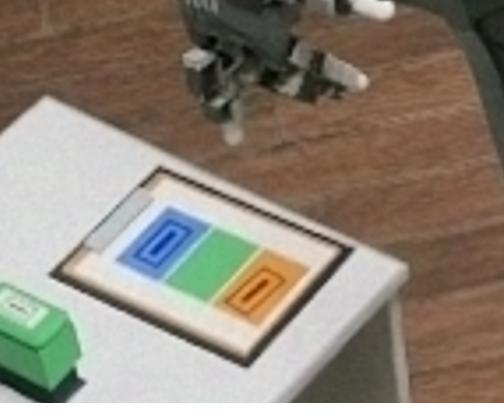

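Request:
move(arm1={"joints": {"joint2_rad": 1.2, "joint3_rad": 1.5, "joint4_rad": -1.4, "hand_index_mcp": 0.75, "hand_middle_mcp": 0.75, "hand_ring_mcp": 0.98, "hand_current_limit": 0.4}, "min_time_s": 1.5})

Request:
move(arm1={"joints": {"joint1_rad": 0.107, "joint2_rad": 0.639, "joint3_rad": 1.372, "joint4_rad": -1.403, "joint5_rad": -0.093, "joint6_rad": 1.215}, "min_time_s": 2}, cameras=["arm1_cam_wrist"])

Scene clock: 1360.07 s.
Joint torques (N m): arm1=[0.91 -8.18 7.35 1.59 -0.06 -0.18] | arm2=[-1.67 -11.69 6.78 0.34 -0.14 -0.03] | arm3=[-0.21 -2.61 14.34 1.03 0.5 -0.06]
Heat: arm1: hottest joint3_rad 40 °C; arm2: hottest joint2_rad 41 °C; arm3: hottest joint3_rad 49 °C.
move: arm1 off_target
Joint velocities: within noise
arm1.joint_positions: joint1_rad=-0.636 joint2_rad=+1.196 joint3_rad=+1.504 joint4_rad=-1.415 joint5_rad=+0.002 joint6_rad=+1.248 hand_index_mcp=+0.747 hand_index_abd=-0.006 hand_index_pip=+0.564 hand_index_dip=+0.692 hand_middle_mcp=+0.750 hand_middle_abd=-0.005 hand_middle_pip=+0.565 hand_middle_dip=+0.688 hand_ring_mcp=+0.957 hand_ring_abd=+0.001 hand_ring_pip=+0.567 hand_ring_dip=+0.687 hand_thumb_cmc=+0.715 hand_thumb_axl=+0.677 hand_thumb_mcp=+0.219 hand_thumb_ipl=+0.168 hand_current_limit=+0.400 hand_speed=-0.700
arm1.joint_status: hand_ring_mcp off_target (ended at +0.957, target +0.980); the others done
arm1.hand_state: goal,goal,goal,goal,goal,goal,goal,goal,blocked,goal,goal,goal,goal,goal,goal,goal
arm1.index_mcp_current_ma: -3
arm1.index_abd_current_ma: 6
arm1.index_pip_current_ma: 0
arm1.index_dip_current_ma: -4
arm1.middle_mcp_current_ma: 9
arm1.middle_abd_current_ma: 10
arm1.middle_pip_current_ma: -5
arm1.middle_dip_current_ma: -6
arm1.ring_mcp_current_ma: -1
arm1.ring_abd_current_ma: 1
arm1.ring_pip_current_ma: 1
arm1.ring_dip_current_ma: 2
arm1.thumb_cmc_current_ma: 14
arm1.thumb_axl_current_ma: 9
arm1.thumb_mcp_current_ma: 4
arm1.thumb_ipl_current_ma: -2
arm1.hand_goal_index_mcp: 0.750
arm1.hand_goal_index_abd: 0.000
arm1.hand_goal_index_pip: 0.576
arm1.hand_goal_index_dip: 0.696
arm1.hand_goal_middle_mcp: 0.750
arm1.hand_goal_middle_abd: 0.000
arm1.hand_goal_middle_pip: 0.576
arm1.hand_goal_middle_dip: 0.696
arm1.hand_goal_ring_mcp: 0.980
arm1.hand_goal_ring_abd: 0.000
arm1.hand_goal_ring_pip: 0.576
arm1.hand_goal_ring_dip: 0.696
arm1.hand_goal_thumb_cmc: 0.714
arm1.hand_goal_thumb_axl: 0.678
arm1.hand_goal_thumb_mcp: 0.226
arm1.hand_goal_thumb_ipl: 0.168
arm1.hand: x=-0.6230 y=-0.6115 z=+1.2483 quat_wxyz=(-0.164, +0.422, +0.877, +0.161)
arm1.hand_target: x=-0.6273 y=-0.6077 z=+1.2471 quat_wxyz=(-0.167, +0.416, +0.879, +0.163)
arm1.hand_status: not commanded
arm2, arm3: as last shown
arm2.index_abd_current_ma: -7
arm2.index_pip_current_ma: 5
arm2.index_dip_current_ma: -6
arm2.middle_mcp_current_ma: 7
arm2.middle_abd_current_ma: 5
arm2.middle_dip_current_ma: 5
arm2.ring_mcp_current_ma: 17
arm2.ring_abd_current_ma: -12
arm2.ring_pip_current_ma: -9
arm2.thumb_cmc_current_ma: 9
arm2.thumb_axl_current_ma: -3
arm2.thumb_mcp_current_ma: -10
arm2.thumb_ipl_current_ma: -2
arm3.index_mcp_current_ma: -4
arm3.index_abd_current_ma: 9
arm3.index_pip_current_ma: 7
arm3.index_dip_current_ma: -2
arm3.middle_mcp_current_ma: 7
arm3.middle_abd_current_ma: -10
arm3.middle_pip_current_ma: -9
arm3.middle_dip_current_ma: 5
arm3.ring_mcp_current_ma: -5
arm3.ring_abd_current_ma: 2
arm3.ring_pip_current_ma: -5
arm3.thumb_cmc_current_ma: 2
arm3.thumb_axl_current_ma: 8
arm3.thumb_mcp_current_ma: -6
arm3.thumb_ipl_current_ma: 11
pictures: none

Scene clock: 1362.73 s.
Joint torques (N m): arm1=[1.03 0.03 6.37 2.1 -0.16 -0.21] | arm2=[-1.79 -11.4 6.78 0.36 -0.13 -0.02] | arm3=[-1.03 -2.2 14.24 1.09 0.54 -0.04]
Heat: arm1: hottest joint3_rad 40 °C; arm2: hottest joint2_rad 41 °C; arm3: hottest joint3_rad 49 °C.
move: arm1 done
Joint velocities: within noise
arm1.joint_positions: joint1_rad=+0.100 joint2_rad=+0.637 joint3_rad=+1.377 joint4_rad=-1.414 joint5_rad=-0.092 joint6_rad=+1.225 hand_index_mcp=+0.755 hand_index_abd=-0.002 hand_index_pip=+0.574 hand_index_dip=+0.692 hand_middle_mcp=+0.750 hand_middle_abd=+0.000 hand_middle_pip=+0.577 hand_middle_dip=+0.689 hand_ring_mcp=+0.968 hand_ring_abd=+0.001 hand_ring_pip=+0.567 hand_ring_dip=+0.687 hand_thumb_cmc=+0.715 hand_thumb_axl=+0.677 hand_thumb_mcp=+0.219 hand_thumb_ipl=+0.168 hand_current_limit=+0.400 hand_speed=-0.700
arm1.joint_status: all done
arm1.hand_state: goal,goal,goal,goal,goal,goal,goal,goal,goal,goal,goal,goal,goal,goal,goal,goal
arm1.index_mcp_current_ma: 0
arm1.index_abd_current_ma: 10
arm1.index_pip_current_ma: 3
arm1.index_dip_current_ma: 3
arm1.middle_mcp_current_ma: 6
arm1.middle_abd_current_ma: 1
arm1.middle_pip_current_ma: -1
arm1.middle_dip_current_ma: -13
arm1.ring_mcp_current_ma: 0
arm1.ring_abd_current_ma: 2
arm1.ring_pip_current_ma: -15
arm1.ring_dip_current_ma: 6
arm1.thumb_cmc_current_ma: 11
arm1.thumb_axl_current_ma: 9
arm1.thumb_mcp_current_ma: 9
arm1.thumb_ipl_current_ma: -5
arm1.hand_goal_index_mcp: 0.750
arm1.hand_goal_index_abd: 0.000
arm1.hand_goal_index_pip: 0.576
arm1.hand_goal_index_dip: 0.696
arm1.hand_goal_middle_mcp: 0.750
arm1.hand_goal_middle_abd: 0.000
arm1.hand_goal_middle_pip: 0.576
arm1.hand_goal_middle_dip: 0.696
arm1.hand_goal_ring_mcp: 0.980
arm1.hand_goal_ring_abd: 0.000
arm1.hand_goal_ring_pip: 0.576
arm1.hand_goal_ring_dip: 0.696
arm1.hand_goal_thumb_cmc: 0.714
arm1.hand_goal_thumb_axl: 0.678
arm1.hand_goal_thumb_mcp: 0.226
arm1.hand_goal_thumb_ipl: 0.168
arm1.hand: x=-0.7418 y=-0.8649 z=+1.3585 quat_wxyz=(-0.413, +0.042, +0.899, +0.137)
arm1.hand_target: x=-0.7464 y=-0.8649 z=+1.3584 quat_wxyz=(-0.415, +0.034, +0.899, +0.137)
arm1.hand_status: not commanded
arm2.joint_positions: joint1_rad=+0.005 joint2_rad=+1.505 joint3_rad=+1.100 joint4_rad=-1.099 joint5_rad=-0.046 joint6_rad=-0.525 hand_index_mcp=-0.281 hand_index_abd=+0.005 hand_index_pip=+0.593 hand_index_dip=+0.701 hand_middle_mcp=-0.281 hand_middle_abd=+0.009 hand_middle_pip=+0.590 hand_middle_dip=+0.691 hand_ring_mcp=-0.281 hand_ring_abd=+0.005 hand_ring_pip=+0.593 hand_ring_dip=+0.704 hand_thumb_cmc=-0.564 hand_thumb_axl=+0.681 hand_thumb_mcp=+0.494 hand_thumb_ipl=-0.482 hand_current_limit=+0.550 hand_speed=-0.800
arm2.joint_status: not commanded
arm2.hand_state: goal,goal,goal,goal,goal,goal,goal,goal,goal,goal,goal,goal,goal,goal,goal,goal
arm2.index_mcp_current_ma: 1
arm2.index_abd_current_ma: -2
arm2.index_pip_current_ma: 1
arm2.index_dip_current_ma: -8
arm2.middle_mcp_current_ma: 6
arm2.middle_abd_current_ma: 10
arm2.middle_pip_current_ma: 5
arm2.middle_dip_current_ma: 1
arm2.ring_mcp_current_ma: 14
arm2.ring_abd_current_ma: -10
arm2.ring_pip_current_ma: -10
arm2.ring_dip_current_ma: 9
arm2.thumb_cmc_current_ma: 5
arm2.thumb_axl_current_ma: 0
arm2.thumb_mcp_current_ma: -9
arm2.thumb_ipl_current_ma: -3
arm2.hand_goal_index_mcp: -0.300
arm2.hand_goal_index_abd: 0.000
arm2.hand_goal_index_pip: 0.576
arm2.hand_goal_index_dip: 0.696
arm2.hand_goal_middle_mcp: -0.300
arm2.hand_goal_middle_abd: 0.000
arm2.hand_goal_middle_pip: 0.576
arm2.hand_goal_middle_dip: 0.696
arm2.hand_goal_ring_mcp: -0.300
arm2.hand_goal_ring_abd: 0.000
arm2.hand_goal_ring_pip: 0.576
arm2.hand_goal_ring_dip: 0.696
arm2.hand_goal_thumb_cmc: -0.570
arm2.hand_goal_thumb_axl: 0.678
arm2.hand_goal_thumb_mcp: 0.500
arm2.hand_goal_thumb_ipl: -0.480
arm2.hand: x=-0.3596 y=+0.1269 z=+0.9785 quat_wxyz=(-0.031, -0.743, +0.668, +0.027)
arm2.hand_target: x=-0.3563 y=+0.1280 z=+0.9819 quat_wxyz=(-0.030, -0.744, +0.667, +0.027)
arm2.hand_status: not commanded
arm3.joint_positions: joint1_rad=+2.143 joint2_rad=+0.730 joint3_rad=+0.874 joint4_rad=-0.866 joint5_rad=+0.592 joint6_rad=+1.703 hand_index_mcp=+0.754 hand_index_abd=+0.002 hand_index_pip=+0.577 hand_index_dip=+0.696 hand_middle_mcp=+0.754 hand_middle_abd=+0.003 hand_middle_pip=+0.577 hand_middle_dip=+0.696 hand_ring_mcp=+0.774 hand_ring_abd=+0.022 hand_ring_pip=+0.591 hand_ring_dip=+0.702 hand_thumb_cmc=+0.714 hand_thumb_axl=+0.677 hand_thumb_mcp=+0.226 hand_thumb_ipl=+0.168 hand_current_limit=+0.400 hand_speed=-0.600
arm3.joint_status: not commanded
arm3.hand_state: goal,goal,goal,goal,goal,goal,goal,goal,blocked,blocked,goal,goal,goal,goal,goal,goal
arm3.index_mcp_current_ma: -9
arm3.index_abd_current_ma: 8
arm3.index_pip_current_ma: 9
arm3.index_dip_current_ma: 8
arm3.middle_mcp_current_ma: 9
arm3.middle_abd_current_ma: -6
arm3.middle_pip_current_ma: -9
arm3.middle_dip_current_ma: -5
arm3.ring_mcp_current_ma: -6
arm3.ring_abd_current_ma: 7
arm3.ring_pip_current_ma: -6
arm3.ring_dip_current_ma: -1
arm3.thumb_cmc_current_ma: 0
arm3.thumb_axl_current_ma: 6
arm3.thumb_mcp_current_ma: -8
arm3.thumb_ipl_current_ma: 9
arm3.hand_goal_index_mcp: 0.754
arm3.hand_goal_index_abd: 0.000
arm3.hand_goal_index_pip: 0.576
arm3.hand_goal_index_dip: 0.696
arm3.hand_goal_middle_mcp: 0.754
arm3.hand_goal_middle_abd: 0.000
arm3.hand_goal_middle_pip: 0.576
arm3.hand_goal_middle_dip: 0.696
arm3.hand_goal_ring_mcp: 0.754
arm3.hand_goal_ring_abd: 0.000
arm3.hand_goal_ring_pip: 0.576
arm3.hand_goal_ring_dip: 0.696
arm3.hand_goal_thumb_cmc: 0.714
arm3.hand_goal_thumb_axl: 0.678
arm3.hand_goal_thumb_mcp: 0.226
arm3.hand_goal_thumb_ipl: 0.168
arm3.hand: x=+0.3588 y=+0.8021 z=+1.1410 quat_wxyz=(-0.435, -0.589, +0.654, -0.190)
arm3.hand_target: x=+0.3569 y=+0.8011 z=+1.1598 quat_wxyz=(-0.441, -0.576, +0.658, -0.202)
arm3.hand_status: not commanded
arm1_cam_wrist: T_world_to_cam=[[0.63315, 0.61838, -0.46553, 1.66966], [0.68873, -0.72456, -0.02576, -0.12063], [-0.35324, -0.30432, -0.88465, 0.80161]] pos_world=[-0.69091, -0.87595, 1.48332]

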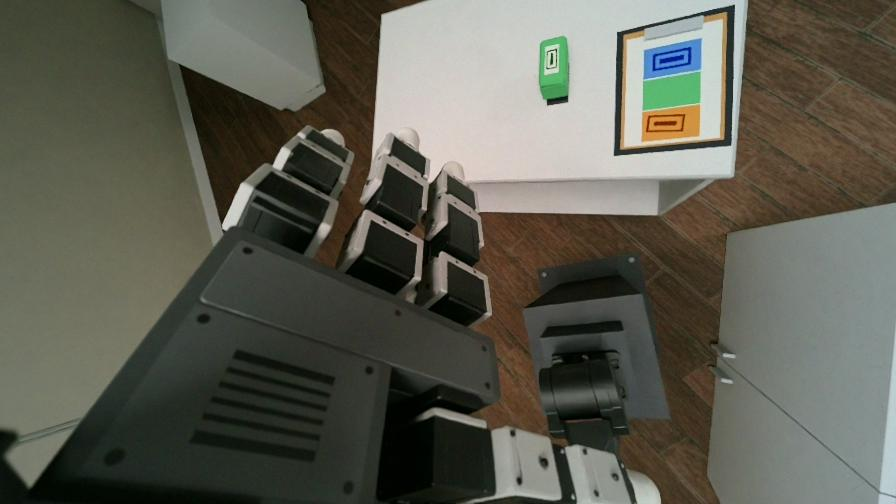

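Request:
zoom_image(camera="arm1_cam_wrist", region=[510, 0, 760, 200])

Scaled by 2.016 from the camera's image (finer frame: 1280x720).

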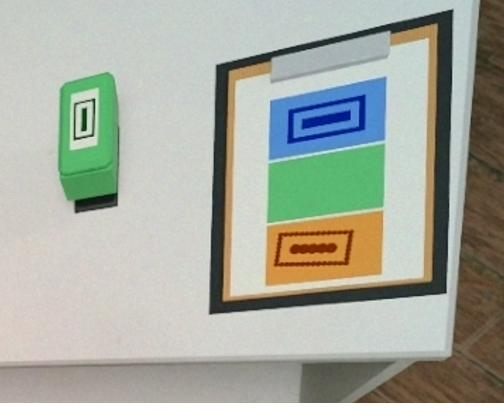

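Request:
move(arm1={"target": [-1.04, -0.60, 1.15, 0, -0.3375, 0.9413, 0], "speed": 0.3, "joints": {"hand_index_mcp": 0.75, "hand_ring_mcp": 0.75, "hand_middle_mcp": -0.45, "hand_index_abd": 0.15, "hand_ring_abd": -0.15, "hand_current_limit": 0.4, "hand_speed": -0.6}}, cameras=["arm1_cam_wrist", "room_b"])

Scene clock: 1432.10 s.
Joint torques (N m): arm1=[0.56 -17.38 11.23 -0.14 0.12 -0.16] | arm2=[-1.55 -11.46 6.71 0.32 -0.14 -0.03] | arm3=[-0.44 -2.37 14.31 1.31 0.51 0]
Heat: arm1: hottest joint3_rad 39 °C; arm2: hottest joint2_rad 41 °C; arm3: hottest joint3_rad 49 °C.
move: arm1 off_target
Joint velocities: within noise
arm1.joint_positions: joint1_rad=-0.098 joint2_rad=+1.834 joint3_rad=+1.950 joint4_rad=-1.696 joint5_rad=+0.002 joint6_rad=+0.208 hand_index_mcp=+0.744 hand_index_abd=+0.148 hand_index_pip=+0.566 hand_index_dip=+0.692 hand_middle_mcp=-0.390 hand_middle_abd=-0.002 hand_middle_pip=+0.577 hand_middle_dip=+0.689 hand_ring_mcp=+0.745 hand_ring_abd=-0.130 hand_ring_pip=+0.567 hand_ring_dip=+0.692 hand_thumb_cmc=+0.707 hand_thumb_axl=+0.677 hand_thumb_mcp=+0.219 hand_thumb_ipl=+0.168 hand_current_limit=+0.400 hand_speed=-0.600
arm1.joint_status: hand_middle_mcp off_target (ended at -0.390, target -0.450); the others done
arm1.hand_state: goal,goal,goal,goal,blocked,goal,goal,goal,goal,goal,goal,goal,goal,goal,goal,goal
arm1.index_mcp_current_ma: -9
arm1.index_abd_current_ma: 8
arm1.index_pip_current_ma: 11
arm1.index_dip_current_ma: -6
arm1.middle_mcp_current_ma: 36
arm1.middle_abd_current_ma: 5
arm1.middle_pip_current_ma: -2
arm1.middle_dip_current_ma: 4
arm1.ring_mcp_current_ma: 8
arm1.ring_abd_current_ma: 8
arm1.ring_pip_current_ma: -10
arm1.ring_dip_current_ma: 7
arm1.thumb_cmc_current_ma: 8
arm1.thumb_axl_current_ma: 5
arm1.thumb_mcp_current_ma: 7
arm1.thumb_ipl_current_ma: -4
arm1.hand_goal_index_mcp: 0.750
arm1.hand_goal_index_abd: 0.150
arm1.hand_goal_index_pip: 0.576
arm1.hand_goal_index_dip: 0.696
arm1.hand_goal_middle_mcp: -0.450
arm1.hand_goal_middle_abd: 0.000
arm1.hand_goal_middle_pip: 0.576
arm1.hand_goal_middle_dip: 0.696
arm1.hand_goal_ring_mcp: 0.750
arm1.hand_goal_ring_abd: -0.150
arm1.hand_goal_ring_pip: 0.576
arm1.hand_goal_ring_dip: 0.696
arm1.hand_goal_thumb_cmc: 0.714
arm1.hand_goal_thumb_axl: 0.678
arm1.hand_goal_thumb_mcp: 0.226
arm1.hand_goal_thumb_ipl: 0.168
arm1.hand: x=-1.0322 y=-0.6061 z=+1.1184 quat_wxyz=(+0.003, -0.334, +0.943, -0.003)
arm1.hand_target: x=-1.0387 y=-0.6012 z=+1.1495 quat_wxyz=(-0.011, -0.338, +0.941, +0.022)
arm1.hand_status: off_target (0.033 m and 0.7 deg from the pose sent, 0.450 m and 67.3 deg at the start; a joint's target at an end of its range on 28 of 87 steps)
arm2, arm3: as last shown
arm2.index_mcp_current_ma: -4
arm2.index_abd_current_ma: -3
arm2.index_pip_current_ma: 8
arm2.index_dip_current_ma: -6
arm2.middle_mcp_current_ma: 11
arm2.middle_abd_current_ma: 4
arm2.middle_pip_current_ma: 6
arm2.ring_abd_current_ma: -6
arm2.ring_pip_current_ma: 1
arm2.ring_dip_current_ma: 15
arm2.thumb_cmc_current_ma: 8
arm2.thumb_mcp_current_ma: -11
arm2.thumb_ipl_current_ma: -10
arm3.index_mcp_current_ma: -11
arm3.index_abd_current_ma: 5
arm3.index_pip_current_ma: 7
arm3.index_dip_current_ma: 0
arm3.middle_mcp_current_ma: 7
arm3.middle_abd_current_ma: -11
arm3.middle_pip_current_ma: -6
arm3.middle_dip_current_ma: 1
arm3.ring_mcp_current_ma: -13
arm3.ring_abd_current_ma: 3
arm3.ring_pip_current_ma: -9
arm3.ring_dip_current_ma: -4
arm3.thumb_cmc_current_ma: -2
arm3.thumb_axl_current_ma: 7
arm3.thumb_mcp_current_ma: -11
arm3.thumb_ipl_current_ma: 7
arm1_cam_wrist: T_world_to_cam=[[0.22632, 0.97405, -0.00189, 0.85881], [0.69808, -0.16084, 0.69772, -0.19721], [0.67931, -0.15923, -0.71637, 1.53087]] pos_world=[-1.09663, -0.62449, 1.23589]

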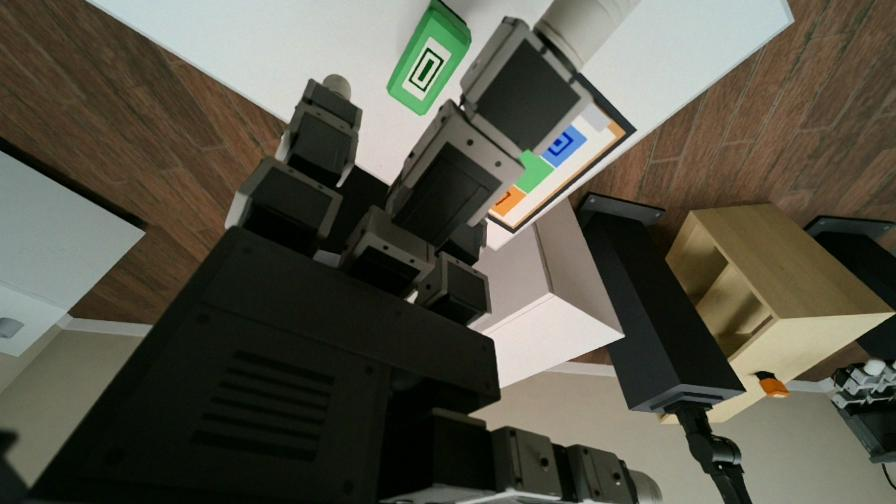

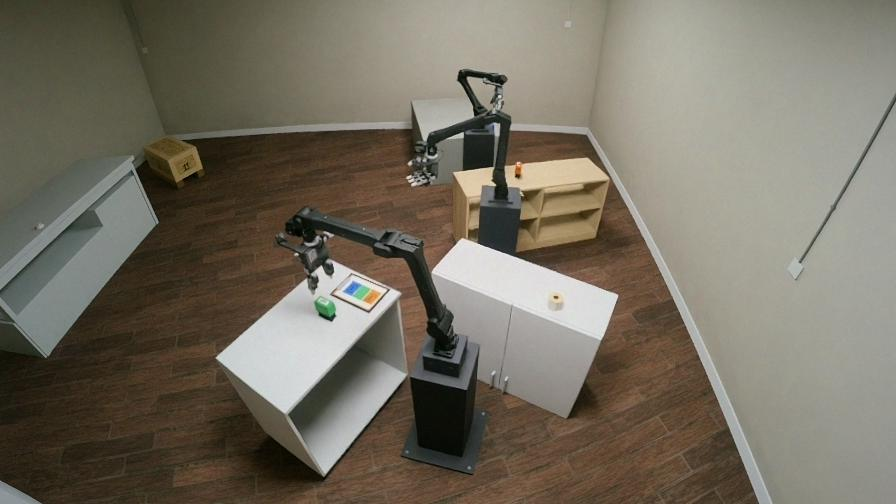

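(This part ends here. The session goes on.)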